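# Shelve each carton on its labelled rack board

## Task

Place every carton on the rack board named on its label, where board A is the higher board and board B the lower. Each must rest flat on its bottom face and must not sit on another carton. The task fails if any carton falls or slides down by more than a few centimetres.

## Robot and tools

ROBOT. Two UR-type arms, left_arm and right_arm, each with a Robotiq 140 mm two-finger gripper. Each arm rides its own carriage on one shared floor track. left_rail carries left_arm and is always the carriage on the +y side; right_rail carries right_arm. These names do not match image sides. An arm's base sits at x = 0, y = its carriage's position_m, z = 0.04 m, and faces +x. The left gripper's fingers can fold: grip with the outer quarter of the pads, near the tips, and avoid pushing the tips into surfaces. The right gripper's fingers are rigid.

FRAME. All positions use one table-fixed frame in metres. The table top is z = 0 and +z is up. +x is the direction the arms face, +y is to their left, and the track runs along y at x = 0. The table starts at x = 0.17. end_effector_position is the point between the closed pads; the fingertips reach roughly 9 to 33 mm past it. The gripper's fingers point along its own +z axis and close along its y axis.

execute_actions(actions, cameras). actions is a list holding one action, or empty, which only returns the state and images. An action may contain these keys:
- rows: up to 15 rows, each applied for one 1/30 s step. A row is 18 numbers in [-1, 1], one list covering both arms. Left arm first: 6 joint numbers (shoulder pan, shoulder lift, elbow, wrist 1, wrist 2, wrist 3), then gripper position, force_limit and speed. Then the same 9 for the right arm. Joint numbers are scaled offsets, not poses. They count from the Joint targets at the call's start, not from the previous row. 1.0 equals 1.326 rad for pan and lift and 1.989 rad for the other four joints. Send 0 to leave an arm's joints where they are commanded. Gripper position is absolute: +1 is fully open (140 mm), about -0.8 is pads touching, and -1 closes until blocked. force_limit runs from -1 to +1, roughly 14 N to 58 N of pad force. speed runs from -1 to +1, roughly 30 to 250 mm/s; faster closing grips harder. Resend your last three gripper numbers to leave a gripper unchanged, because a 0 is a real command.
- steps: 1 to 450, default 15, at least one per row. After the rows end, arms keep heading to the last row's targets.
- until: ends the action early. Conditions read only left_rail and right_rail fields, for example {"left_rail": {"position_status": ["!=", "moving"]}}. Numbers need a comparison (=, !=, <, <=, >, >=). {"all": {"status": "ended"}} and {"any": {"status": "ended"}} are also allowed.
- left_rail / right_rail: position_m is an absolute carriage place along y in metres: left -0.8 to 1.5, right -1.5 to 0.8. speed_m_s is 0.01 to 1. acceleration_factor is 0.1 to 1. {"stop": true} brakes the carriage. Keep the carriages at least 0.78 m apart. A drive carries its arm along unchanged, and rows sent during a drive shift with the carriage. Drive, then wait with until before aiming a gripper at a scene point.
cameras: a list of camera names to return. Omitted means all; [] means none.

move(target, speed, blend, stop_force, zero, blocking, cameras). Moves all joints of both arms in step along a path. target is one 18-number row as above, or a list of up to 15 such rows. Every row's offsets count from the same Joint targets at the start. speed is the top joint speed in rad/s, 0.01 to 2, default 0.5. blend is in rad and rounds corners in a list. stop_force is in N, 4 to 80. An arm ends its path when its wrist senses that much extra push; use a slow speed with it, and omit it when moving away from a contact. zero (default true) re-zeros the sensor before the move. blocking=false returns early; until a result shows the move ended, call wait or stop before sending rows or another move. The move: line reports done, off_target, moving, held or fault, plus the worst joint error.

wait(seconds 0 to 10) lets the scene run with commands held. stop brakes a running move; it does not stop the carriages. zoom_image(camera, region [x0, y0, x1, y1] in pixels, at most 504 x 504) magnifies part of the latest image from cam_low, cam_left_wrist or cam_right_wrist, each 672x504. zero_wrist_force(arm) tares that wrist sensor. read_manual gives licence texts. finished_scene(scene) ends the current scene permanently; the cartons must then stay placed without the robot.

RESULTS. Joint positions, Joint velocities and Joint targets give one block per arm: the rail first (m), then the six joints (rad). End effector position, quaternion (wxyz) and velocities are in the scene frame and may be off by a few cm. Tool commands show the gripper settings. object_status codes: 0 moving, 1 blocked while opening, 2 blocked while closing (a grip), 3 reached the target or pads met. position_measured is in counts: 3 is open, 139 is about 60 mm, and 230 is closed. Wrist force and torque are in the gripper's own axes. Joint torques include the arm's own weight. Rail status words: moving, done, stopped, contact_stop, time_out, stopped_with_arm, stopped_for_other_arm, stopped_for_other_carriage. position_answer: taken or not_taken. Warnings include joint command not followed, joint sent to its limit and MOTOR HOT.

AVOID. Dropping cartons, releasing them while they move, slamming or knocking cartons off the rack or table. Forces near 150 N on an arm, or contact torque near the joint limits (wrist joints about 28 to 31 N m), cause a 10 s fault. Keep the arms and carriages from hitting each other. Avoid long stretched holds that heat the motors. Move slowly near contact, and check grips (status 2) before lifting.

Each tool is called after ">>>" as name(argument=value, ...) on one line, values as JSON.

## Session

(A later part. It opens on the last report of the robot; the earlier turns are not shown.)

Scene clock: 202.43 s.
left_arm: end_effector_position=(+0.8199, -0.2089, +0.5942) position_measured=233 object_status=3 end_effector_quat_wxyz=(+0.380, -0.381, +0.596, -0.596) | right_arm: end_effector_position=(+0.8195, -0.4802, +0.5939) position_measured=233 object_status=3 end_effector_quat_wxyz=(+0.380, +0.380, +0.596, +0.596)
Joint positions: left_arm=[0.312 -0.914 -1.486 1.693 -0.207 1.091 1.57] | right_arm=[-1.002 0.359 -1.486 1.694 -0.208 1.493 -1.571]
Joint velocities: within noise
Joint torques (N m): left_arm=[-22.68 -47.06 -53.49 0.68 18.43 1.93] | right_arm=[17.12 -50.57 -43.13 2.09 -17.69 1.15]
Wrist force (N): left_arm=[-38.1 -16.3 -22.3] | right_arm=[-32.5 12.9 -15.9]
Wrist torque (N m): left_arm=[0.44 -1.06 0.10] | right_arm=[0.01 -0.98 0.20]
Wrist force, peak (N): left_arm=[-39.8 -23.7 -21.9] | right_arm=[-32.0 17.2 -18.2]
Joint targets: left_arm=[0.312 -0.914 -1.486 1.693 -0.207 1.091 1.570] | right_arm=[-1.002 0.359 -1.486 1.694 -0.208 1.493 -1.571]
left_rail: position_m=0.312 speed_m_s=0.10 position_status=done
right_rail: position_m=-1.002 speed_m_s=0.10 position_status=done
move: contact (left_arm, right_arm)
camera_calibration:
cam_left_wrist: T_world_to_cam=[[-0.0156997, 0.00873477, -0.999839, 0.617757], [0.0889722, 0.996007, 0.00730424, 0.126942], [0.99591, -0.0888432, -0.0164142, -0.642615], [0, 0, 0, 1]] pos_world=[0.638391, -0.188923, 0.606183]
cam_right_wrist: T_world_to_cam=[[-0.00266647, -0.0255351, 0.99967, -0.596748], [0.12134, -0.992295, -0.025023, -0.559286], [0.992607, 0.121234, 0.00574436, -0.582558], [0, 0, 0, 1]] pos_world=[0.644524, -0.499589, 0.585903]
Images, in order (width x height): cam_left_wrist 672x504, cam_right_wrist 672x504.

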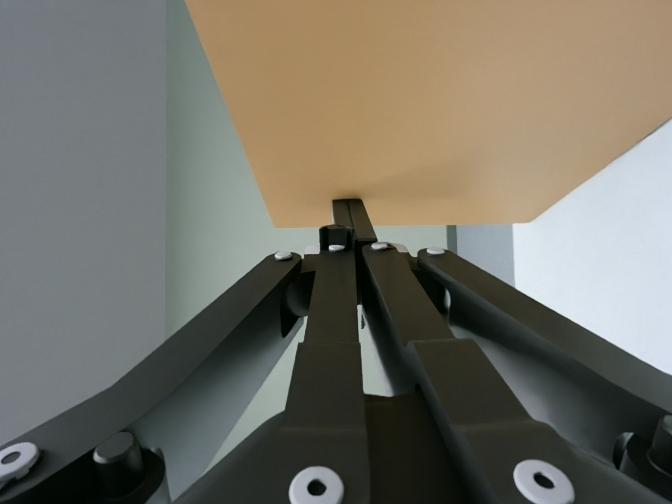

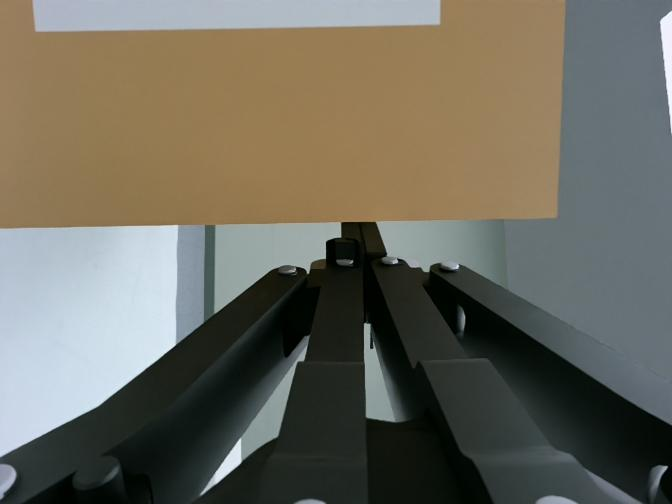

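>>> execute_actions(actions=[{"left_rail":{"position_m":0.327,"speed_m_s":0.06},"right_rail":{"position_m":-1.017,"speed_m_s":0.06},"steps":60,"until":{"all":{"status":"ended"}}}], cameras=[])

>>> move(target=[[-0.1763,-0.1548,0.0683,0.0349,-0.1175,0,-1,0,0,0.0823,-0.1548,0.0683,0.0349,0.0549,0,-1,0,0],[-0.4427,-0.2864,0.1365,0.0545,-0.2951,0,-1,0,0,0.2286,-0.2864,0.1365,0.0545,0.1524,0,-1,0,0]], speed=0.8, blend=0.05, cameras=["cam_left_wrist","cam_right_wrist"])

>>> execute_actions(actions=[{"left_rail":{"position_m":0.7155,"speed_m_s":0.5,"acceleration_factor":0.5},"right_rail":{"position_m":-0.7055,"speed_m_s":0.5,"acceleration_factor":0.5},"steps":200,"until":{"all":{"status":"ended"}}}], cameras=[])

>>> move(target=[0,0.2647,0.2254,-0.4014,0,0,-1,0,0,0,0.2647,0.2254,-0.4014,0,0,-1,0,0], speed=0.6)

Scene clock: 245.10 s.
left_arm: end_effector_position=(+0.8199, -0.1940, +0.5942) position_measured=233 object_status=3 end_effector_quat_wxyz=(+0.380, -0.381, +0.596, -0.596) | right_arm: end_effector_position=(+0.8195, -0.4951, +0.5938) position_measured=233 object_status=3 end_effector_quat_wxyz=(+0.380, +0.380, +0.596, +0.596)
Joint positions: left_arm=[0.327 -0.914 -1.486 1.693 -0.207 1.091 1.57] | right_arm=[-1.017 0.359 -1.486 1.694 -0.208 1.493 -1.571]
Joint velocities: within noise
Joint torques (N m): left_arm=[11.44 -48.09 -51.88 -2.25 -1.95 2.04] | right_arm=[-3.5 -47.89 -39.64 -5.56 2.8 1.17]
Wrist force (N): left_arm=[-0.8 1.3 -0.1] | right_arm=[1.4 -1.3 2.0]
Wrist torque (N m): left_arm=[-0.08 0.22 0.37] | right_arm=[-0.07 -0.54 0.04]
Wrist force, peak (N): left_arm=[-38.5 -16.4 -22.3] | right_arm=[-32.6 12.8 -16.2]
Joint targets: left_arm=[0.327 -0.914 -1.486 1.693 -0.207 1.091 1.570] | right_arm=[-1.017 0.359 -1.486 1.694 -0.208 1.493 -1.571]
Tool commands: left_gripper/position=-1.0 left_gripper/force_limit=+0.0 left_gripper/speed=+0.0 right_gripper/position=-1.0 right_gripper/force_limit=+0.0 right_gripper/speed=+0.0
left_rail: position_m=0.327 speed_m_s=0.06 position_status=done
right_rail: position_m=-1.017 speed_m_s=0.06 position_status=done
No camera images: "cameras" was empty.

Scene clock: 246.53 s.
left_arm: end_effector_position=(+0.5100, -0.1936, +0.6309) position_measured=233 object_status=3 end_effector_quat_wxyz=(+0.380, -0.381, +0.596, -0.596) | right_arm: end_effector_position=(+0.5096, -0.4956, +0.6306) position_measured=233 object_status=3 end_effector_quat_wxyz=(+0.380, +0.380, +0.596, +0.596)
Joint positions: left_arm=[0.327 -1.501 -1.866 1.965 -0.099 0.504 1.57] | right_arm=[-1.017 0.662 -1.866 1.965 -0.099 1.796 -1.571]
Joint velocities: within noise
Joint torques (N m): left_arm=[-12.81 -43.6 -39.75 1.55 -2.92 2.34] | right_arm=[11.74 -37.37 -36.23 0.52 3.82 0.96]
Wrist force (N): left_arm=[-0.8 1.4 0.4] | right_arm=[0.7 -0.3 1.3]
Wrist torque (N m): left_arm=[-0.04 0.20 0.36] | right_arm=[0.08 -0.33 -0.02]
Wrist force, peak (N): left_arm=[-3.6 2.7 3.3] | right_arm=[1.6 -2.9 6.8]
Joint targets: left_arm=[0.327 -1.501 -1.866 1.965 -0.099 0.504 1.570] | right_arm=[-1.017 0.662 -1.866 1.965 -0.099 1.796 -1.571]
left_rail: position_m=0.327 speed_m_s=0.06 position_status=done
right_rail: position_m=-1.017 speed_m_s=0.06 position_status=done
move: done
camera_calibration:
cam_left_wrist: T_world_to_cam=[[-0.0158558, 0.00882068, -0.999835, 0.649559], [0.0890307, 0.996002, 0.00737496, 0.13893], [0.995903, -0.0888992, -0.0165778, -0.331862], [0, 0, 0, 1]] pos_world=[0.328432, -0.173607, 0.642926]
cam_right_wrist: T_world_to_cam=[[-0.00248039, -0.02553, 0.999671, -0.634771], [0.12131, -0.992299, -0.0250408, -0.536016], [0.992612, 0.121208, 0.00555833, -0.273215], [0, 0, 0, 1]] pos_world=[0.334646, -0.514978, 0.622659]
Images, in order (width x height): cam_left_wrist 672x504, cam_right_wrist 672x504.

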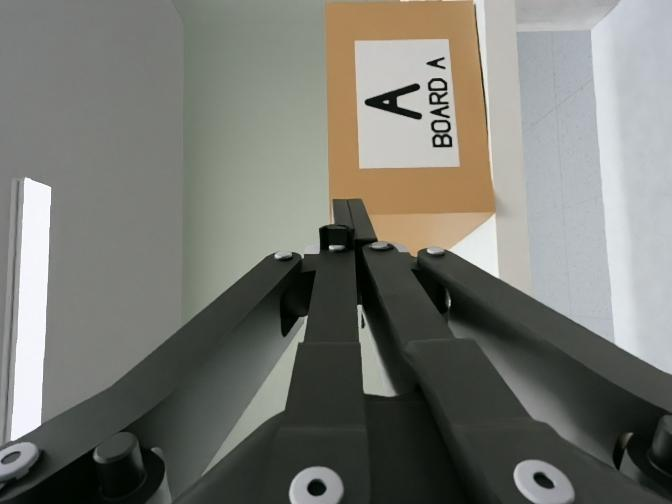

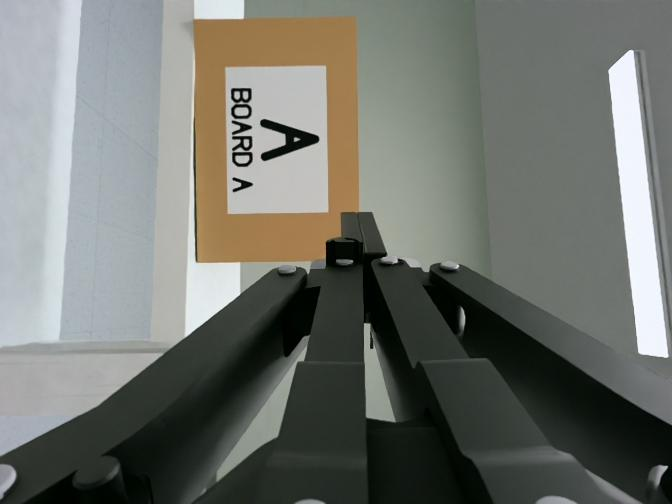

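Scene clock: 248.93 s.
left_arm: end_effector_position=(+0.5099, +0.1948, +0.6309) position_measured=233 object_status=3 end_effector_quat_wxyz=(+0.380, -0.381, +0.596, -0.596) end_effector_velocity=(+0.000, +0.001, +0.002) end_effector_angular_velocity=(-0.003, +0.000, +0.001) | right_arm: end_effector_position=(+0.5095, -0.1840, +0.6306) position_measured=233 object_status=3 end_effector_quat_wxyz=(+0.380, +0.380, +0.596, +0.596)
Joint positions: left_arm=[0.715 -1.501 -1.866 1.965 -0.099 0.504 1.57] | right_arm=[-0.706 0.662 -1.866 1.965 -0.099 1.796 -1.571]
Joint velocities: left_arm=[0.001 0 -0.001 -0.001 -0.001 -0.001 0.001] | right_arm=[within noise]
Joint torques (N m): left_arm=[-10.54 -19.86 -43.81 0.26 -1.29 2.27] | right_arm=[9.25 -31.1 -41.64 -0.98 2.81 1.06]
Wrist force (N): left_arm=[-0.8 1.2 0.0] | right_arm=[0.7 -0.2 1.5]
Wrist torque (N m): left_arm=[-0.08 0.23 0.36] | right_arm=[0.11 -0.34 -0.02]
Wrist force, peak (N): left_arm=[-1.5 1.7 -0.3] | right_arm=[1.6 -0.7 1.8]
Joint targets: left_arm=[0.716 -1.501 -1.866 1.965 -0.099 0.504 1.570] | right_arm=[-0.706 0.662 -1.866 1.965 -0.099 1.796 -1.571]
Tool commands: left_gripper/position=-1.0 left_gripper/force_limit=+0.0 left_gripper/speed=+0.0 right_gripper/position=-1.0 right_gripper/force_limit=+0.0 right_gripper/speed=+0.0
left_rail: position_m=0.715 position_m_goal=0.716 speed_m_s=0.50 position_status=done
right_rail: position_m=-0.706 speed_m_s=0.50 position_status=done
No camera images: "cameras" was empty.

Scene clock: 250.90 s.
left_arm: end_effector_position=(+0.5099, +0.1950, +0.2657) position_measured=233 object_status=3 end_effector_quat_wxyz=(+0.381, -0.381, +0.596, -0.596) | right_arm: end_effector_position=(+0.5092, -0.1842, +0.2654) position_measured=233 object_status=3 end_effector_quat_wxyz=(+0.380, +0.380, +0.597, +0.596)
Joint positions: left_arm=[0.716 -1.501 -1.515 2.413 -0.897 0.504 1.57] | right_arm=[-0.705 0.662 -1.515 2.413 -0.897 1.796 -1.571]
Joint velocities: within noise
Joint torques (N m): left_arm=[-5.73 -15.22 -21.24 -4.53 0.34 2.4] | right_arm=[6.33 -24.79 -19.78 -6.65 1.84 1.13]
Wrist force (N): left_arm=[-0.7 1.5 0.2] | right_arm=[0.6 -1.1 1.8]
Wrist torque (N m): left_arm=[-0.03 0.19 0.36] | right_arm=[-0.14 -0.29 0.04]
Wrist force, peak (N): left_arm=[-1.4 4.1 -0.5] | right_arm=[0.3 -3.4 1.3]
Joint targets: left_arm=[0.716 -1.501 -1.515 2.413 -0.897 0.504 1.570] | right_arm=[-0.706 0.662 -1.515 2.413 -0.898 1.796 -1.571]
left_rail: position_m=0.716 speed_m_s=0.50 position_status=done
right_rail: position_m=-0.705 position_m_goal=-0.706 speed_m_s=0.50 position_status=done
move: done
camera_calibration:
cam_left_wrist: T_world_to_cam=[[-0.0159162, 0.00968681, -0.999826, 0.280895], [0.0890418, 0.995994, 0.00823222, -0.245661], [0.995901, -0.0888953, -0.016715, -0.303245], [0, 0, 0, 1]] pos_world=[0.328347, 0.214999, 0.277799]
cam_right_wrist: T_world_to_cam=[[-0.00179965, -0.025, 0.999686, -0.262007], [0.121316, -0.992309, -0.0245971, -0.236287], [0.992612, 0.121233, 0.0048187, -0.308349], [0, 0, 0, 1]] pos_world=[0.334264, -0.203638, 0.257599]

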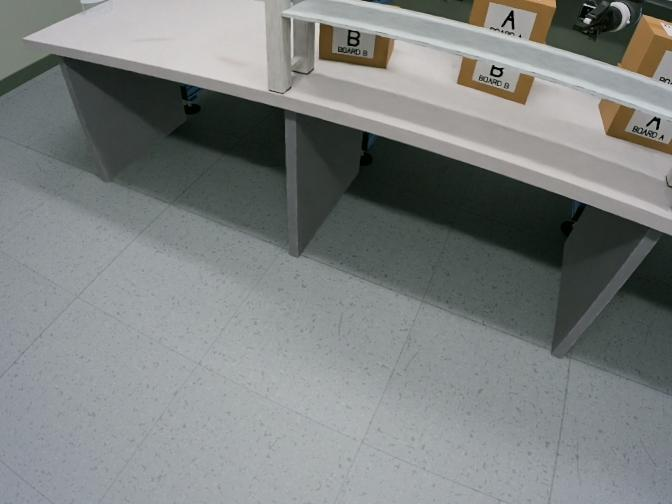

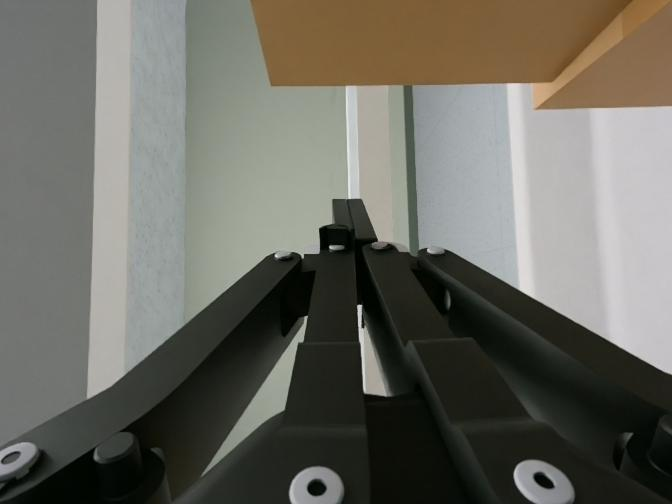

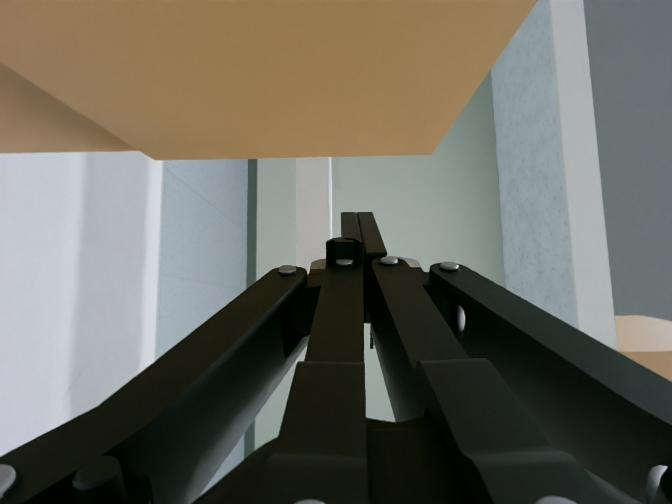

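>>> move(target=[-0.1305,-0.0345,0.0243,-0.0013,-0.0870,0,-1,0,0,0.0860,-0.0345,0.0243,-0.0013,0.0574,0,-1,0,0], speed=0.5, cameras=[])

>>> execute_actions(actions=[{"left_rail":{"position_m":0.655,"speed_m_s":0.15},"right_rail":{"position_m":-0.672,"speed_m_s":0.15},"steps":60,"until":{"all":{"status":"ended"}}}], cameras=["cam_left_wrist","cam_right_wrist"])

Scene clock: 283.30 s.
left_arm: end_effector_position=(+0.4450, +0.1951, +0.2657) position_measured=233 object_status=3 end_effector_quat_wxyz=(+0.381, -0.381, +0.596, -0.596) | right_arm: end_effector_position=(+0.4443, -0.1843, +0.2653) position_measured=233 object_status=3 end_effector_quat_wxyz=(+0.380, +0.380, +0.597, +0.596)
Joint positions: left_arm=[0.715 -1.674 -1.561 2.461 -0.899 0.331 1.57] | right_arm=[-0.705 0.776 -1.561 2.462 -0.9 1.91 -1.571]
Joint velocities: within noise
Joint torques (N m): left_arm=[-14.99 -51.66 -19.63 -3.8 -2.98 2.14] | right_arm=[12.94 -46.31 -19.45 -7.07 3.28 1.12]
Wrist force (N): left_arm=[-1.0 1.4 0.0] | right_arm=[0.3 -0.8 2.2]
Wrist torque (N m): left_arm=[-0.06 0.24 0.37] | right_arm=[0.02 -0.20 0.04]
Wrist force, peak (N): left_arm=[-1.8 1.4 1.4] | right_arm=[-0.4 -1.1 3.6]
Joint targets: left_arm=[0.716 -1.674 -1.561 2.461 -0.899 0.331 1.570] | right_arm=[-0.706 0.776 -1.561 2.462 -0.900 1.910 -1.571]
left_rail: position_m=0.715 position_m_goal=0.716 speed_m_s=0.50 position_status=done
right_rail: position_m=-0.705 position_m_goal=-0.706 speed_m_s=0.50 position_status=done
move: done
No camera images: "cameras" was empty.

Scene clock: 284.40 s.
left_arm: end_effector_position=(+0.4449, +0.1347, +0.2656) position_measured=233 object_status=3 end_effector_quat_wxyz=(+0.381, -0.381, +0.596, -0.596) end_effector_velocity=(+0.000, +0.000, +0.001) end_effector_angular_velocity=(+0.000, +0.000, +0.000) | right_arm: end_effector_position=(+0.4442, -0.1509, +0.2653) position_measured=233 object_status=3 end_effector_quat_wxyz=(+0.380, +0.380, +0.597, +0.596)
Joint positions: left_arm=[0.655 -1.674 -1.561 2.461 -0.899 0.331 1.57] | right_arm=[-0.672 0.776 -1.561 2.462 -0.9 1.91 -1.571]
Joint velocities: left_arm=[-0.001 0 -0.003 0.001 0.002 0 0] | right_arm=[within noise]
Joint torques (N m): left_arm=[-9.97 -47.82 -29.32 -2.93 -2.01 2.08] | right_arm=[8.98 -42.89 -25.85 -6.23 1.57 1.29]
Wrist force (N): left_arm=[-0.9 1.4 -0.2] | right_arm=[-0.9 -1.1 0.2]
Wrist torque (N m): left_arm=[-0.05 0.23 0.37] | right_arm=[-0.02 -0.28 0.05]
Wrist force, peak (N): left_arm=[-1.5 1.4 -0.3] | right_arm=[1.2 -1.1 2.8]
Joint targets: left_arm=[0.655 -1.674 -1.561 2.461 -0.899 0.331 1.570] | right_arm=[-0.672 0.776 -1.561 2.462 -0.900 1.910 -1.571]
Tool commands: left_gripper/position=-1.0 left_gripper/force_limit=+0.0 left_gripper/speed=+0.0 right_gripper/position=-1.0 right_gripper/force_limit=+0.0 right_gripper/speed=+0.0
left_rail: position_m=0.655 speed_m_s=0.15 position_status=done
right_rail: position_m=-0.672 speed_m_s=0.15 position_status=done
camera_calibration:
cam_left_wrist: T_world_to_cam=[[-0.0157834, 0.00973572, -0.999828, 0.280311], [0.089058, 0.995992, 0.00829249, -0.179788], [0.995901, -0.0889118, -0.0165872, -0.243968], [0, 0, 0, 1]] pos_world=[0.263404, 0.154646, 0.277707]
cam_right_wrist: T_world_to_cam=[[-0.00182116, -0.0249119, 0.999688, -0.261165], [0.121166, -0.99233, -0.0245078, -0.195269], [0.992631, 0.121083, 0.00482566, -0.247857], [0, 0, 0, 1]] pos_world=[0.269215, -0.170266, 0.257494]
Images, in order (width x height): cam_left_wrist 672x504, cam_right_wrist 672x504.

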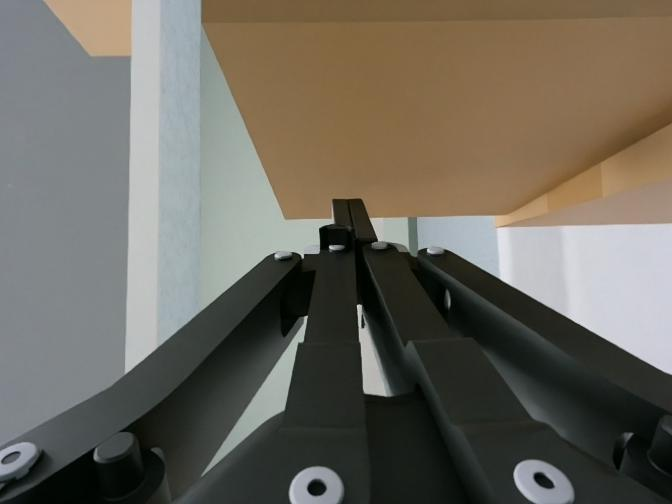

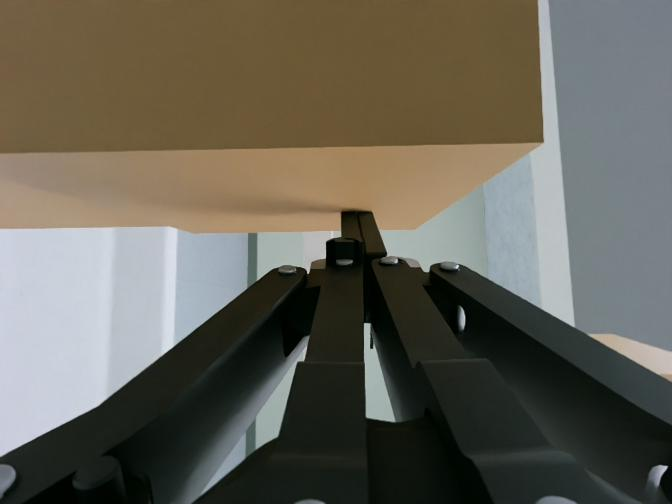

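>>> execute_actions(actions=[{"left_rail":{"position_m":0.642,"speed_m_s":0.03},"right_rail":{"position_m":-0.669,"speed_m_s":0.03},"steps":60,"until":{"all":{"status":"ended"}}}], cameras=[])

Scene clock: 298.53 s.
left_arm: end_effector_position=(+0.4450, +0.1216, +0.2657) position_measured=233 object_status=3 end_effector_quat_wxyz=(+0.381, -0.381, +0.596, -0.596) | right_arm: end_effector_position=(+0.4442, -0.1478, +0.2653) position_measured=233 object_status=3 end_effector_quat_wxyz=(+0.380, +0.380, +0.597, +0.596)
Joint positions: left_arm=[0.642 -1.674 -1.561 2.461 -0.899 0.331 1.57] | right_arm=[-0.669 0.776 -1.561 2.462 -0.9 1.91 -1.571]
Joint velocities: within noise
Joint torques (N m): left_arm=[9.21 -37.22 -41.48 -0.92 -0.46 2.06] | right_arm=[2.33 -36.99 -35.45 -3.78 -2.54 1.21]
Wrist force (N): left_arm=[-6.2 0.4 -4.0] | right_arm=[-0.8 -1.4 0.5]
Wrist torque (N m): left_arm=[-0.07 -0.05 0.36] | right_arm=[-0.11 -0.26 0.04]
Wrist force, peak (N): left_arm=[-6.8 0.0 -3.8] | right_arm=[-0.5 -1.7 1.8]
Joint targets: left_arm=[0.642 -1.674 -1.561 2.461 -0.899 0.331 1.570] | right_arm=[-0.669 0.776 -1.561 2.462 -0.900 1.910 -1.571]
Tool commands: left_gripper/position=-1.0 left_gripper/force_limit=+0.0 left_gripper/speed=+0.0 right_gripper/position=-1.0 right_gripper/force_limit=+0.0 right_gripper/speed=+0.0
left_rail: position_m=0.642 speed_m_s=0.03 position_status=done
right_rail: position_m=-0.669 speed_m_s=0.03 position_status=done
No camera images: "cameras" was empty.

>>> execute_actions(actions=[{"left_rail":{"position_m":0.641,"speed_m_s":0.03},"right_rail":{"position_m":-0.6625,"speed_m_s":0.03},"steps":60,"until":{"all":{"status":"ended"}}}], cameras=[])

Scene clock: 302.57 s.
left_arm: end_effector_position=(+0.4450, +0.1207, +0.2656) position_measured=233 object_status=3 end_effector_quat_wxyz=(+0.381, -0.381, +0.596, -0.596) | right_arm: end_effector_position=(+0.4443, -0.1415, +0.2653) position_measured=233 object_status=3 end_effector_quat_wxyz=(+0.380, +0.380, +0.597, +0.596)
Joint positions: left_arm=[0.641 -1.674 -1.561 2.461 -0.899 0.33 1.57] | right_arm=[-0.663 0.776 -1.561 2.462 -0.9 1.911 -1.571]
Joint velocities: within noise
Joint torques (N m): left_arm=[-19.7 -23.27 -43.84 -3.21 17.16 2.38] | right_arm=[20.88 -32.72 -36.89 -1.26 -18.06 0.91]
Wrist force (N): left_arm=[-41.2 -11.2 -20.1] | right_arm=[-53.3 11.2 -23.8]
Wrist torque (N m): left_arm=[0.27 -1.19 0.21] | right_arm=[-0.43 -1.48 0.20]
Wrist force, peak (N): left_arm=[-41.2 -11.2 -20.1] | right_arm=[-53.8 10.3 -23.7]
Joint targets: left_arm=[0.641 -1.674 -1.561 2.461 -0.899 0.331 1.570] | right_arm=[-0.662 0.776 -1.561 2.462 -0.900 1.910 -1.571]
Tool commands: left_gripper/position=-1.0 left_gripper/force_limit=+0.0 left_gripper/speed=+0.0 right_gripper/position=-1.0 right_gripper/force_limit=+0.0 right_gripper/speed=+0.0
left_rail: position_m=0.641 speed_m_s=0.03 position_status=done
right_rail: position_m=-0.663 position_m_goal=-0.662 speed_m_s=0.03 position_status=done
No camera images: "cameras" was empty.

>>> move(target=[[0,-0.0770,-0.0235,0.0749,0,0,-1,0,0,0,-0.0770,-0.0235,0.0749,0,0,-1,0,0],[0,-0.1441,-0.0548,0.1508,0,0,-1,0,0,0,-0.1441,-0.0548,0.1508,0,0,-1,0,0],[0,-0.1948,-0.0911,0.2210,0,0,-1,0,0,0,-0.1948,-0.0911,0.2210,0,0,-1,0,0],[0,-0.2311,-0.1317,0.2858,0,0,-1,0,0,0,-0.2311,-0.1317,0.2858,0,0,-1,0,0],[0,-0.2578,-0.1839,0.3558,0,0,-1,0,0,0,-0.2578,-0.1839,0.3558,0,0,-1,0,0],[0,-0.2690,-0.2323,0.4117,0,0,-1,0,0,0,-0.2690,-0.2323,0.4117,0,0,-1,0,0]], speed=0.18, blend=0.03, cameras=["cam_left_wrist","cam_right_wrist"])

Scene clock: 320.17 s.
left_arm: end_effector_position=(+0.4449, +0.1204, +0.6303) position_measured=233 object_status=3 end_effector_quat_wxyz=(+0.381, -0.381, +0.596, -0.596) | right_arm: end_effector_position=(+0.4445, -0.1411, +0.6298) position_measured=233 object_status=3 end_effector_quat_wxyz=(+0.380, +0.380, +0.597, +0.596)
Joint positions: left_arm=[0.641 -1.674 -1.918 1.999 -0.081 0.331 1.57] | right_arm=[-0.663 0.776 -1.917 2 -0.082 1.91 -1.571]
Joint velocities: within noise
Joint torques (N m): left_arm=[-25.19 -16.94 -76.09 -2.82 21.52 1.8] | right_arm=[23.16 -22.01 -64.57 -4.92 -27.47 0.98]
Wrist force (N): left_arm=[-51.5 8.8 -21.9] | right_arm=[-50.8 -10.5 -21.0]
Wrist torque (N m): left_arm=[-0.12 -1.54 0.48] | right_arm=[0.07 -1.53 -0.10]
Wrist force, peak (N): left_arm=[-65.9 8.4 -28.8] | right_arm=[-66.2 -11.3 -26.6]
Joint targets: left_arm=[0.641 -1.674 -1.918 1.999 -0.081 0.331 1.570] | right_arm=[-0.662 0.776 -1.917 2.000 -0.081 1.910 -1.571]
left_rail: position_m=0.641 speed_m_s=0.03 position_status=done
right_rail: position_m=-0.663 position_m_goal=-0.662 speed_m_s=0.03 position_status=done
move: done
camera_calibration:
cam_left_wrist: T_world_to_cam=[[-0.0157682, 0.00988072, -0.999827, 0.644985], [0.08905, 0.995991, 0.00843841, -0.168656], [0.995902, -0.0889015, -0.0165849, -0.239182], [0, 0, 0, 1]] pos_world=[0.263391, 0.140344, 0.64233]
cam_right_wrist: T_world_to_cam=[[-0.00171813, -0.0248102, 0.999691, -0.625327], [0.121142, -0.992335, -0.0244194, -0.176727], [0.992634, 0.121062, 0.00471051, -0.251037], [0, 0, 0, 1]] pos_world=[0.269523, -0.160495, 0.622001]
Images, in order (width x height): cam_left_wrist 672x504, cam_right_wrist 672x504.

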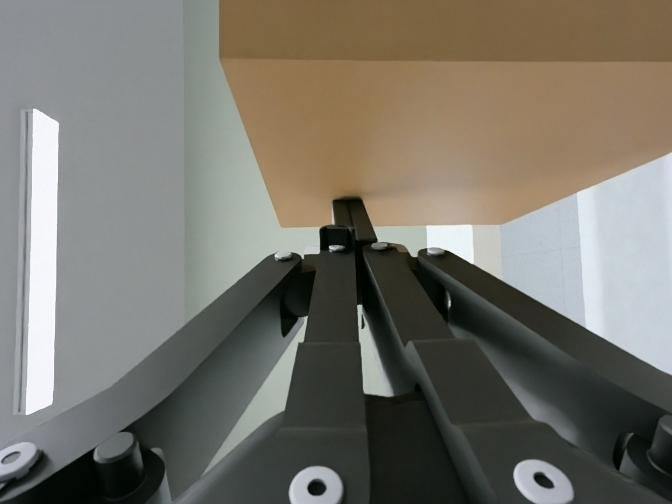

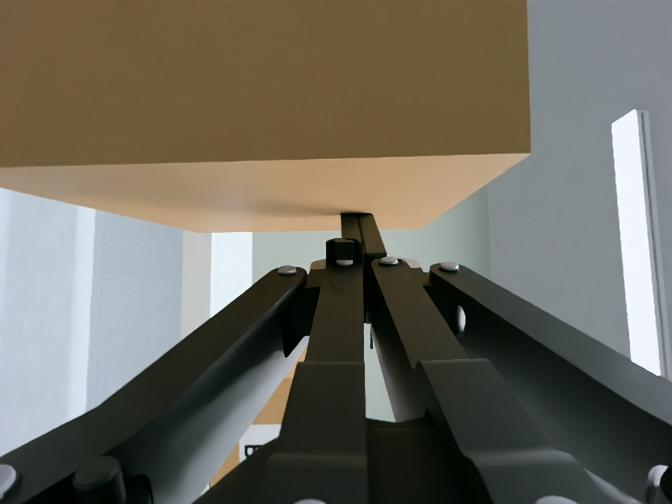

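>>> execute_actions(actions=[{"left_rail":{"position_m":0.642,"speed_m_s":0.02},"steps":40,"until":{"all":{"status":"ended"}}}], cameras=[])

>>> move(target=[[0.0715,0.0195,-0.0084,-0.0046,0.0477,0,-1,0,0,-0.0486,0.0195,-0.0084,-0.0046,-0.0324,0,-1,0,0],[0.1305,0.0389,-0.0171,-0.0088,0.0870,0,-1,0,0,-0.0860,0.0389,-0.0171,-0.0088,-0.0574,0,-1,0,0],[0.2052,0.0679,-0.0308,-0.0145,0.1368,0,-1,0,0,-0.1303,0.0679,-0.0308,-0.0145,-0.0870,0,-1,0,0],[0.2743,0.0999,-0.0468,-0.0198,0.1829,0,-1,0,0,-0.1690,0.0999,-0.0468,-0.0198,-0.1128,0,-1,0,0],[0.3385,0.1343,-0.0650,-0.0245,0.2257,0,-1,0,0,-0.2030,0.1343,-0.0650,-0.0245,-0.1354,0,-1,0,0],[0.3969,0.1705,-0.0853,-0.0284,0.2646,0,-1,0,0,-0.2325,0.1705,-0.0853,-0.0284,-0.1551,0,-1,0,0],[0.4750,0.2274,-0.1199,-0.0317,0.3167,0,-1,0,0,-0.2702,0.2274,-0.1199,-0.0317,-0.1802,0,-1,0,0],[0.5429,0.2867,-0.1591,-0.0320,0.3619,0,-1,0,0,-0.3014,0.2867,-0.1591,-0.0320,-0.2010,0,-1,0,0]], speed=0.19, blend=0.02, cameras=[])

>>> move(target=[0,0.0116,0.0367,-0.0444,0,0,-1,0,0,0,0.0116,0.0367,-0.0444,0,0,-1,0,0], speed=0.06, stop_force=20, cameras=["cam_left_wrist","cam_right_wrist"])

Scene clock: 338.23 s.
left_arm: end_effector_position=(+0.4449, +0.1214, +0.6304) position_measured=233 object_status=3 end_effector_quat_wxyz=(+0.381, -0.381, +0.596, -0.596) | right_arm: end_effector_position=(+0.4445, -0.1411, +0.6299) position_measured=233 object_status=3 end_effector_quat_wxyz=(+0.380, +0.380, +0.597, +0.596)
Joint positions: left_arm=[0.642 -1.674 -1.918 1.999 -0.081 0.331 1.57] | right_arm=[-0.663 0.776 -1.917 2 -0.081 1.91 -1.571]
Joint velocities: within noise
Joint torques (N m): left_arm=[-18 -16.41 -70.09 -3.44 21.09 1.44] | right_arm=[32.24 -20.77 -59.99 -5.55 -21.02 0.92]
Wrist force (N): left_arm=[-44.5 8.2 -19.0] | right_arm=[-43.4 -9.9 -17.8]
Wrist torque (N m): left_arm=[-0.15 -1.33 0.48] | right_arm=[0.05 -1.41 -0.10]
Wrist force, peak (N): left_arm=[-51.6 8.8 -22.5] | right_arm=[-51.0 -10.8 -21.0]
Joint targets: left_arm=[0.642 -1.674 -1.918 1.999 -0.081 0.331 1.570] | right_arm=[-0.662 0.776 -1.917 2.000 -0.081 1.910 -1.571]
Tool commands: left_gripper/position=-1.0 left_gripper/force_limit=+0.0 left_gripper/speed=+0.0 right_gripper/position=-1.0 right_gripper/force_limit=+0.0 right_gripper/speed=+0.0
left_rail: position_m=0.642 speed_m_s=0.02 position_status=done
right_rail: position_m=-0.663 position_m_goal=-0.662 speed_m_s=0.03 position_status=done
No camera images: "cameras" was empty.

Scene clock: 342.50 s.
left_arm: end_effector_position=(+0.7896, +0.1214, +0.6302) position_measured=233 object_status=3 end_effector_quat_wxyz=(+0.380, -0.381, +0.596, -0.596) | right_arm: end_effector_position=(+0.7892, -0.1410, +0.6298) position_measured=233 object_status=3 end_effector_quat_wxyz=(+0.380, +0.380, +0.597, +0.596)
Joint positions: left_arm=[0.642 -0.955 -1.538 1.683 -0.144 1.05 1.57] | right_arm=[-0.662 0.377 -1.538 1.683 -0.145 1.511 -1.571]
Joint velocities: within noise
Joint torques (N m): left_arm=[-24.61 -27.88 -76.86 -13.71 22.73 1.39] | right_arm=[22.17 -42.83 -63.42 -13.74 -22.73 0.91]
Wrist force (N): left_arm=[-41.2 9.1 -17.9] | right_arm=[-41.1 -9.6 -15.6]
Wrist torque (N m): left_arm=[-0.12 -1.29 0.47] | right_arm=[0.14 -1.36 -0.14]
Wrist force, peak (N): left_arm=[-52.6 8.0 -22.9] | right_arm=[-52.2 -9.5 -20.7]
Joint targets: left_arm=[0.642 -0.954 -1.537 1.683 -0.144 1.050 1.570] | right_arm=[-0.662 0.377 -1.537 1.683 -0.145 1.511 -1.571]
left_rail: position_m=0.642 speed_m_s=0.02 position_status=done
right_rail: position_m=-0.662 speed_m_s=0.03 position_status=done
move: done
No camera images: "cameras" was empty.

Scene clock: 344.97 s.
left_arm: end_effector_position=(+0.7900, +0.1211, +0.5967) position_measured=233 object_status=3 end_effector_quat_wxyz=(+0.380, -0.381, +0.596, -0.596) | right_arm: end_effector_position=(+0.7898, -0.1409, +0.5955) position_measured=233 object_status=3 end_effector_quat_wxyz=(+0.380, +0.380, +0.597, +0.596)
Joint positions: left_arm=[0.642 -0.954 -1.527 1.732 -0.204 1.05 1.57] | right_arm=[-0.662 0.377 -1.527 1.734 -0.206 1.511 -1.571]
Joint velocities: within noise
Joint torques (N m): left_arm=[-27.99 -52.83 -63.72 -1.54 23.21 1.42] | right_arm=[27.1 -48.33 -47.93 0.47 -23.01 0.98]
Wrist force (N): left_arm=[-45.8 -7.0 -21.4] | right_arm=[-47.3 7.2 -21.3]
Wrist torque (N m): left_arm=[0.23 -1.31 0.23] | right_arm=[-0.39 -1.48 0.12]
Wrist force, peak (N): left_arm=[-47.8 -24.2 -28.7] | right_arm=[-47.3 18.5 -30.7]
Joint targets: left_arm=[0.642 -0.954 -1.527 1.732 -0.204 1.050 1.570] | right_arm=[-0.662 0.377 -1.527 1.734 -0.206 1.511 -1.571]
left_rail: position_m=0.642 speed_m_s=0.02 position_status=done
right_rail: position_m=-0.662 speed_m_s=0.03 position_status=done
move: contact (left_arm, right_arm); left_arm: the wrist 1 is farthest, 0.028 rad from its target; right_arm: the wrist 1 is farthest, 0.027 rad from its target
camera_calibration:
cam_left_wrist: T_world_to_cam=[[-0.0161812, 0.00939584, -0.999825, 0.61722], [0.0889633, 0.996003, 0.00792015, -0.199458], [0.995903, -0.0888195, -0.0169524, -0.583157], [0, 0, 0, 1]] pos_world=[0.6085, 0.141066, 0.608805]
cam_right_wrist: T_world_to_cam=[[-0.0019699, -0.0252666, 0.999679, -0.590358], [0.121305, -0.992304, -0.0248411, -0.219041], [0.992613, 0.121217, 0.00501969, -0.593763], [0, 0, 0, 1]] pos_world=[0.614785, -0.160298, 0.587707]
Images, in order (width x height): cam_left_wrist 672x504, cam_right_wrist 672x504.

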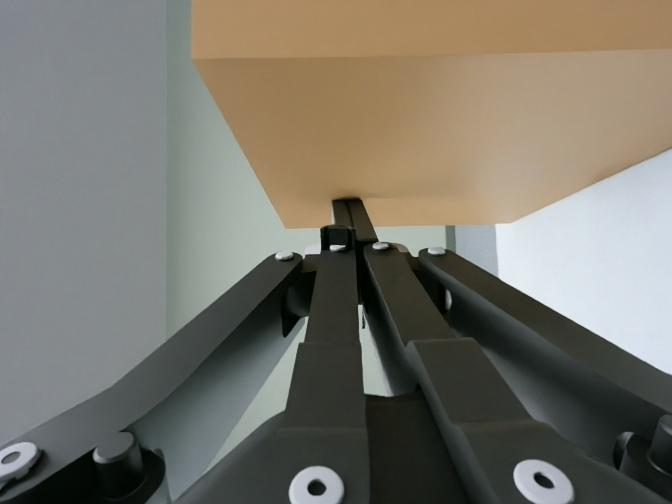

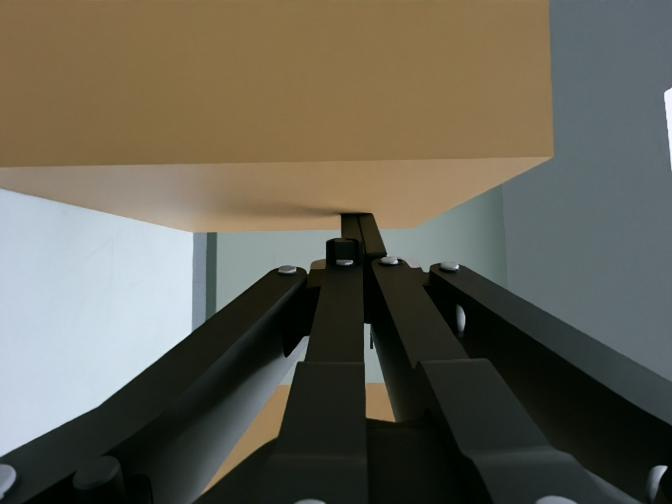

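>>> execute_actions(actions=[{"left_rail":{"position_m":0.656,"speed_m_s":0.06},"right_rail":{"position_m":-0.676,"speed_m_s":0.06},"steps":60,"until":{"all":{"status":"ended"}}}], cameras=[])

>>> move(target=[[-0.1460,-0.1239,0.0482,0.0339,-0.0973,0,-1,0,0,0.0684,-0.1239,0.0482,0.0339,0.0456,0,-1,0,0],[-0.5430,-0.2944,0.1335,0.0623,-0.3620,0,-1,0,0,0.3009,-0.2944,0.1335,0.0623,0.2006,0,-1,0,0]], speed=0.8, blend=0.05, cameras=[])

>>> execute_actions(actions=[{"left_rail":{"position_m":1.165,"speed_m_s":0.5,"acceleration_factor":0.5},"right_rail":{"position_m":-0.24,"speed_m_s":0.5,"acceleration_factor":0.5},"steps":200,"until":{"all":{"status":"ended"}}}], cameras=["cam_left_wrist","cam_right_wrist"])

>>> move(target=[0,0.2690,0.2323,-0.4117,0,0,-1,0,0,0,0.2690,0.2323,-0.4117,0,0,-1,0,0], speed=0.6)

Scene clock: 367.93 s.
left_arm: end_effector_position=(+0.7900, +0.1349, +0.5968) position_measured=233 object_status=3 end_effector_quat_wxyz=(+0.380, -0.381, +0.596, -0.596) end_effector_velocity=(+0.001, +0.001, -0.001) end_effector_angular_velocity=(-0.001, +0.001, +0.002) | right_arm: end_effector_position=(+0.7897, -0.1542, +0.5955) position_measured=233 object_status=3 end_effector_quat_wxyz=(+0.380, +0.380, +0.597, +0.596)
Joint positions: left_arm=[0.656 -0.954 -1.527 1.732 -0.204 1.05 1.57] | right_arm=[-0.676 0.377 -1.527 1.734 -0.206 1.511 -1.571]
Joint velocities: left_arm=[0.001 0.001 0.002 0 -0.001 -0.001 -0.001] | right_arm=[within noise]
Joint torques (N m): left_arm=[6.62 -48.26 -49.36 -0.71 -1.74 1.5] | right_arm=[-12.69 -49.48 -46.36 -3.56 2.91 0.75]
Wrist force (N): left_arm=[-0.7 1.6 0.4] | right_arm=[4.7 0.4 -4.6]
Wrist torque (N m): left_arm=[-0.03 0.18 0.36] | right_arm=[0.27 -1.29 0.00]
Wrist force, peak (N): left_arm=[-46.3 -8.0 -21.4] | right_arm=[-47.2 7.6 -21.4]
Joint targets: left_arm=[0.656 -0.954 -1.527 1.732 -0.204 1.050 1.570] | right_arm=[-0.676 0.377 -1.527 1.734 -0.206 1.511 -1.571]
Tool commands: left_gripper/position=-1.0 left_gripper/force_limit=+0.0 left_gripper/speed=+0.0 right_gripper/position=-1.0 right_gripper/force_limit=+0.0 right_gripper/speed=+0.0
left_rail: position_m=0.656 speed_m_s=0.06 position_status=done
right_rail: position_m=-0.676 speed_m_s=0.06 position_status=done
No camera images: "cameras" was empty.

Scene clock: 369.53 s.
left_arm: end_effector_position=(+0.4449, +0.1352, +0.6316) position_measured=233 object_status=3 end_effector_quat_wxyz=(+0.380, -0.381, +0.596, -0.596) | right_arm: end_effector_position=(+0.4451, -0.1545, +0.6306) position_measured=233 object_status=3 end_effector_quat_wxyz=(+0.380, +0.380, +0.596, +0.597)
Joint positions: left_arm=[0.656 -1.674 -1.917 1.997 -0.08 0.331 1.57] | right_arm=[-0.676 0.775 -1.917 1.999 -0.082 1.909 -1.571]
Joint velocities: within noise
Joint torques (N m): left_arm=[-11.91 -36.93 -39.77 1.63 -2.84 1.68] | right_arm=[14.14 -30.78 -36.3 0.76 3.39 0.84]
Wrist force (N): left_arm=[-0.8 1.3 0.0] | right_arm=[4.4 0.6 -4.9]
Wrist torque (N m): left_arm=[-0.08 0.20 0.36] | right_arm=[0.32 -1.16 0.03]
Wrist force, peak (N): left_arm=[-2.7 2.8 3.7] | right_arm=[8.7 0.6 -6.6]
Joint targets: left_arm=[0.656 -1.674 -1.917 1.997 -0.080 0.331 1.570] | right_arm=[-0.676 0.775 -1.917 1.999 -0.082 1.910 -1.571]
left_rail: position_m=0.656 speed_m_s=0.06 position_status=done
right_rail: position_m=-0.676 speed_m_s=0.06 position_status=done
move: done
No camera images: "cameras" was empty.

Scene clock: 372.27 s.
left_arm: end_effector_position=(+0.4449, +0.6441, +0.6316) position_measured=233 object_status=3 end_effector_quat_wxyz=(+0.380, -0.381, +0.596, -0.596) end_effector_velocity=(+0.000, +0.001, -0.001) end_effector_angular_velocity=(+0.001, +0.000, -0.001) | right_arm: end_effector_position=(+0.4450, +0.2816, +0.6306) position_measured=233 object_status=3 end_effector_quat_wxyz=(+0.380, +0.380, +0.596, +0.597)
Joint positions: left_arm=[1.165 -1.674 -1.918 1.997 -0.08 0.331 1.57] | right_arm=[-0.24 0.775 -1.917 1.999 -0.082 1.91 -1.571]
Joint velocities: left_arm=[0.001 0 0 0.001 -0.001 0.001 0] | right_arm=[within noise]
Joint torques (N m): left_arm=[-9.34 -10.59 -43.24 0.76 -1.86 1.41] | right_arm=[6.72 -27.32 -42.25 -0.98 2.66 0.69]
Wrist force (N): left_arm=[-0.7 1.3 0.0] | right_arm=[4.4 0.3 -4.9]
Wrist torque (N m): left_arm=[-0.07 0.17 0.36] | right_arm=[0.23 -1.16 0.03]
Wrist force, peak (N): left_arm=[-1.3 1.9 0.0] | right_arm=[4.9 0.5 -5.2]
Joint targets: left_arm=[1.165 -1.674 -1.917 1.997 -0.080 0.331 1.570] | right_arm=[-0.240 0.775 -1.917 1.999 -0.082 1.910 -1.571]
Tool commands: left_gripper/position=-1.0 left_gripper/force_limit=+0.0 left_gripper/speed=+0.0 right_gripper/position=-1.0 right_gripper/force_limit=+0.0 right_gripper/speed=+0.0
left_rail: position_m=1.165 speed_m_s=0.50 position_status=done
right_rail: position_m=-0.240 speed_m_s=0.50 position_status=done
camera_calibration:
cam_left_wrist: T_world_to_cam=[[-0.0159098, 0.00852191, -0.999837, 0.642091], [0.0889592, 0.99601, 0.00707374, -0.689399], [0.995908, -0.0888322, -0.0166044, -0.192576], [0, 0, 0, 1]] pos_world=[0.263332, 0.66407, 0.643665]
cam_right_wrist: T_world_to_cam=[[-0.00271368, -0.0257914, 0.999664, -0.614926], [0.121324, -0.992291, -0.0252719, 0.243166], [0.992609, 0.121215, 0.00582187, -0.303428], [0, 0, 0, 1]] pos_world=[0.270015, 0.262211, 0.622631]
Images, in order (width x height): cam_left_wrist 672x504, cam_right_wrist 672x504.

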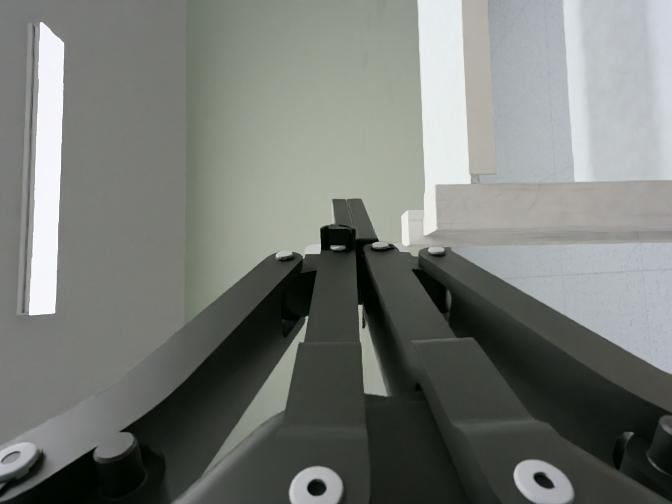

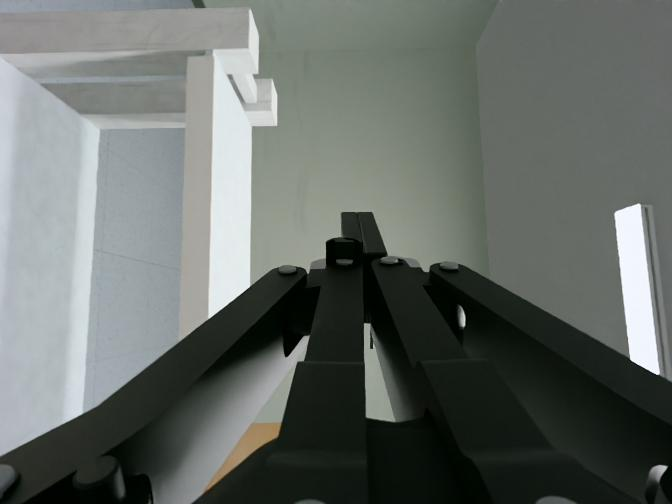

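Scene clock: 383.67 s.
left_arm: end_effector_position=(+0.4423, +0.6194, +0.3219) position_measured=233 object_status=3 end_effector_quat_wxyz=(+0.378, -0.383, +0.592, -0.599) | right_arm: end_effector_position=(+0.4448, +0.2815, +0.2659) position_measured=233 object_status=3 end_effector_quat_wxyz=(+0.380, +0.380, +0.596, +0.597)
Joint positions: left_arm=[1.165 -1.674 -1.621 2.377 -0.768 0.331 1.57] | right_arm=[-0.24 0.775 -1.561 2.461 -0.901 1.91 -1.571]
Joint velocities: within noise
Joint torques (N m): left_arm=[-1.08 -31.2 -34.78 -0.22 -0.12 -0.15] | right_arm=[-10.18 -19.87 -35.58 -3.68 -0.05 0.51]
Wrist force (N): left_arm=[-1.9 -25.9 -13.5] | right_arm=[3.9 0.6 -4.3]
Wrist torque (N m): left_arm=[0.33 0.37 0.09] | right_arm=[0.36 -1.02 0.04]
Wrist force, peak (N): left_arm=[-0.5 -179.7 -39.9] | right_arm=[3.7 3.8 -5.8]
Joint targets: left_arm=[1.165 -1.674 -1.621 2.377 -0.768 0.331 1.570] | right_arm=[-0.240 0.775 -1.561 2.461 -0.901 1.910 -1.571]
Tool commands: left_gripper/position=-1.0 left_gripper/force_limit=+0.003922 left_gripper/speed=+0.003922 right_gripper/position=-1.0 right_gripper/force_limit=+0.0 right_gripper/speed=+0.0
FORCE FAULT: contact force on the left arm reached its limit, and that arm stopped for 10 seconds. The contact can be on any part of that arm, not only on its tool. That arm's remaining commands of this call were not run. That arm's target is now where it stood when the stop ended, not its last command. That arm accepts commands again.
left_rail: position_m=1.165 speed_m_s=0.50 position_status=done
right_rail: position_m=-0.240 speed_m_s=0.50 position_status=done
move: fault (left_arm); left_arm: the wrist 1 is farthest, 0.130 rad from its target
camera_calibration:
cam_left_wrist: T_world_to_cam=[[-0.0171182, -0.00311322, -0.999849, 0.340383], [0.0890249, 0.996019, -0.00462547, -0.658648], [0.995882, -0.0890906, -0.0167729, -0.197094], [0, 0, 0, 1]] pos_world=[0.260745, 0.639526, 0.333979]
cam_right_wrist: T_world_to_cam=[[-0.0028166, -0.0258924, 0.999661, -0.250242], [0.121327, -0.992289, -0.0253596, 0.233833], [0.992609, 0.121215, 0.00593634, -0.301136], [0, 0, 0, 1]] pos_world=[0.269835, 0.262053, 0.257875]

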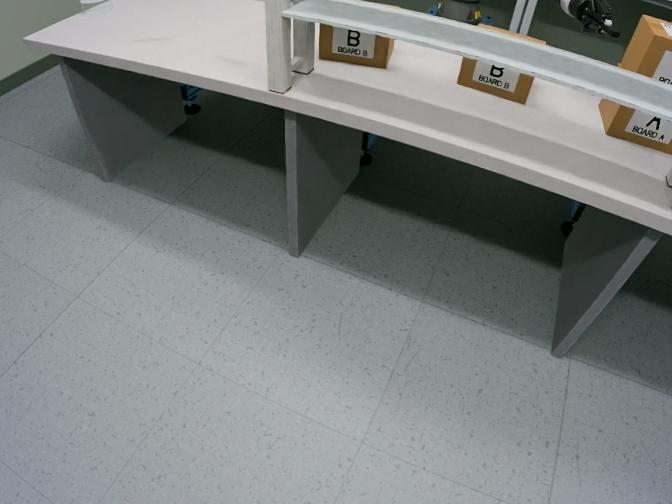

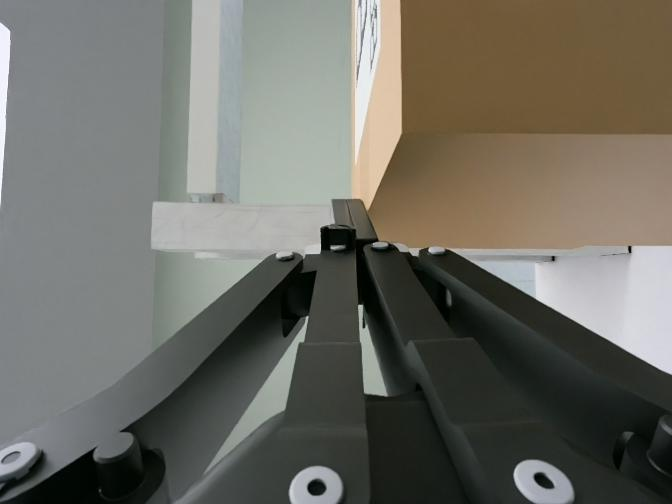

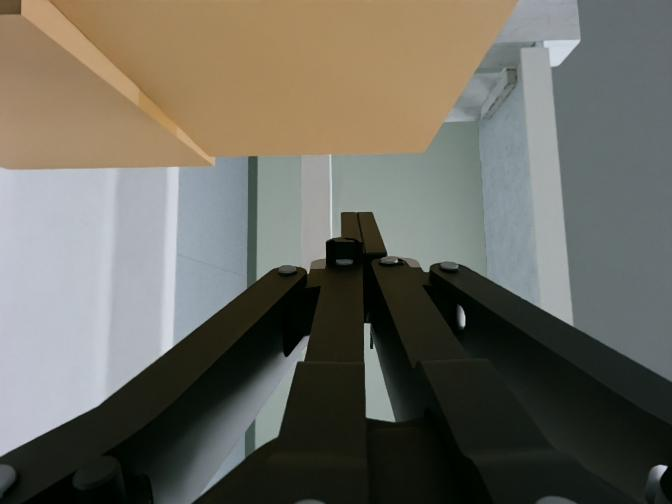

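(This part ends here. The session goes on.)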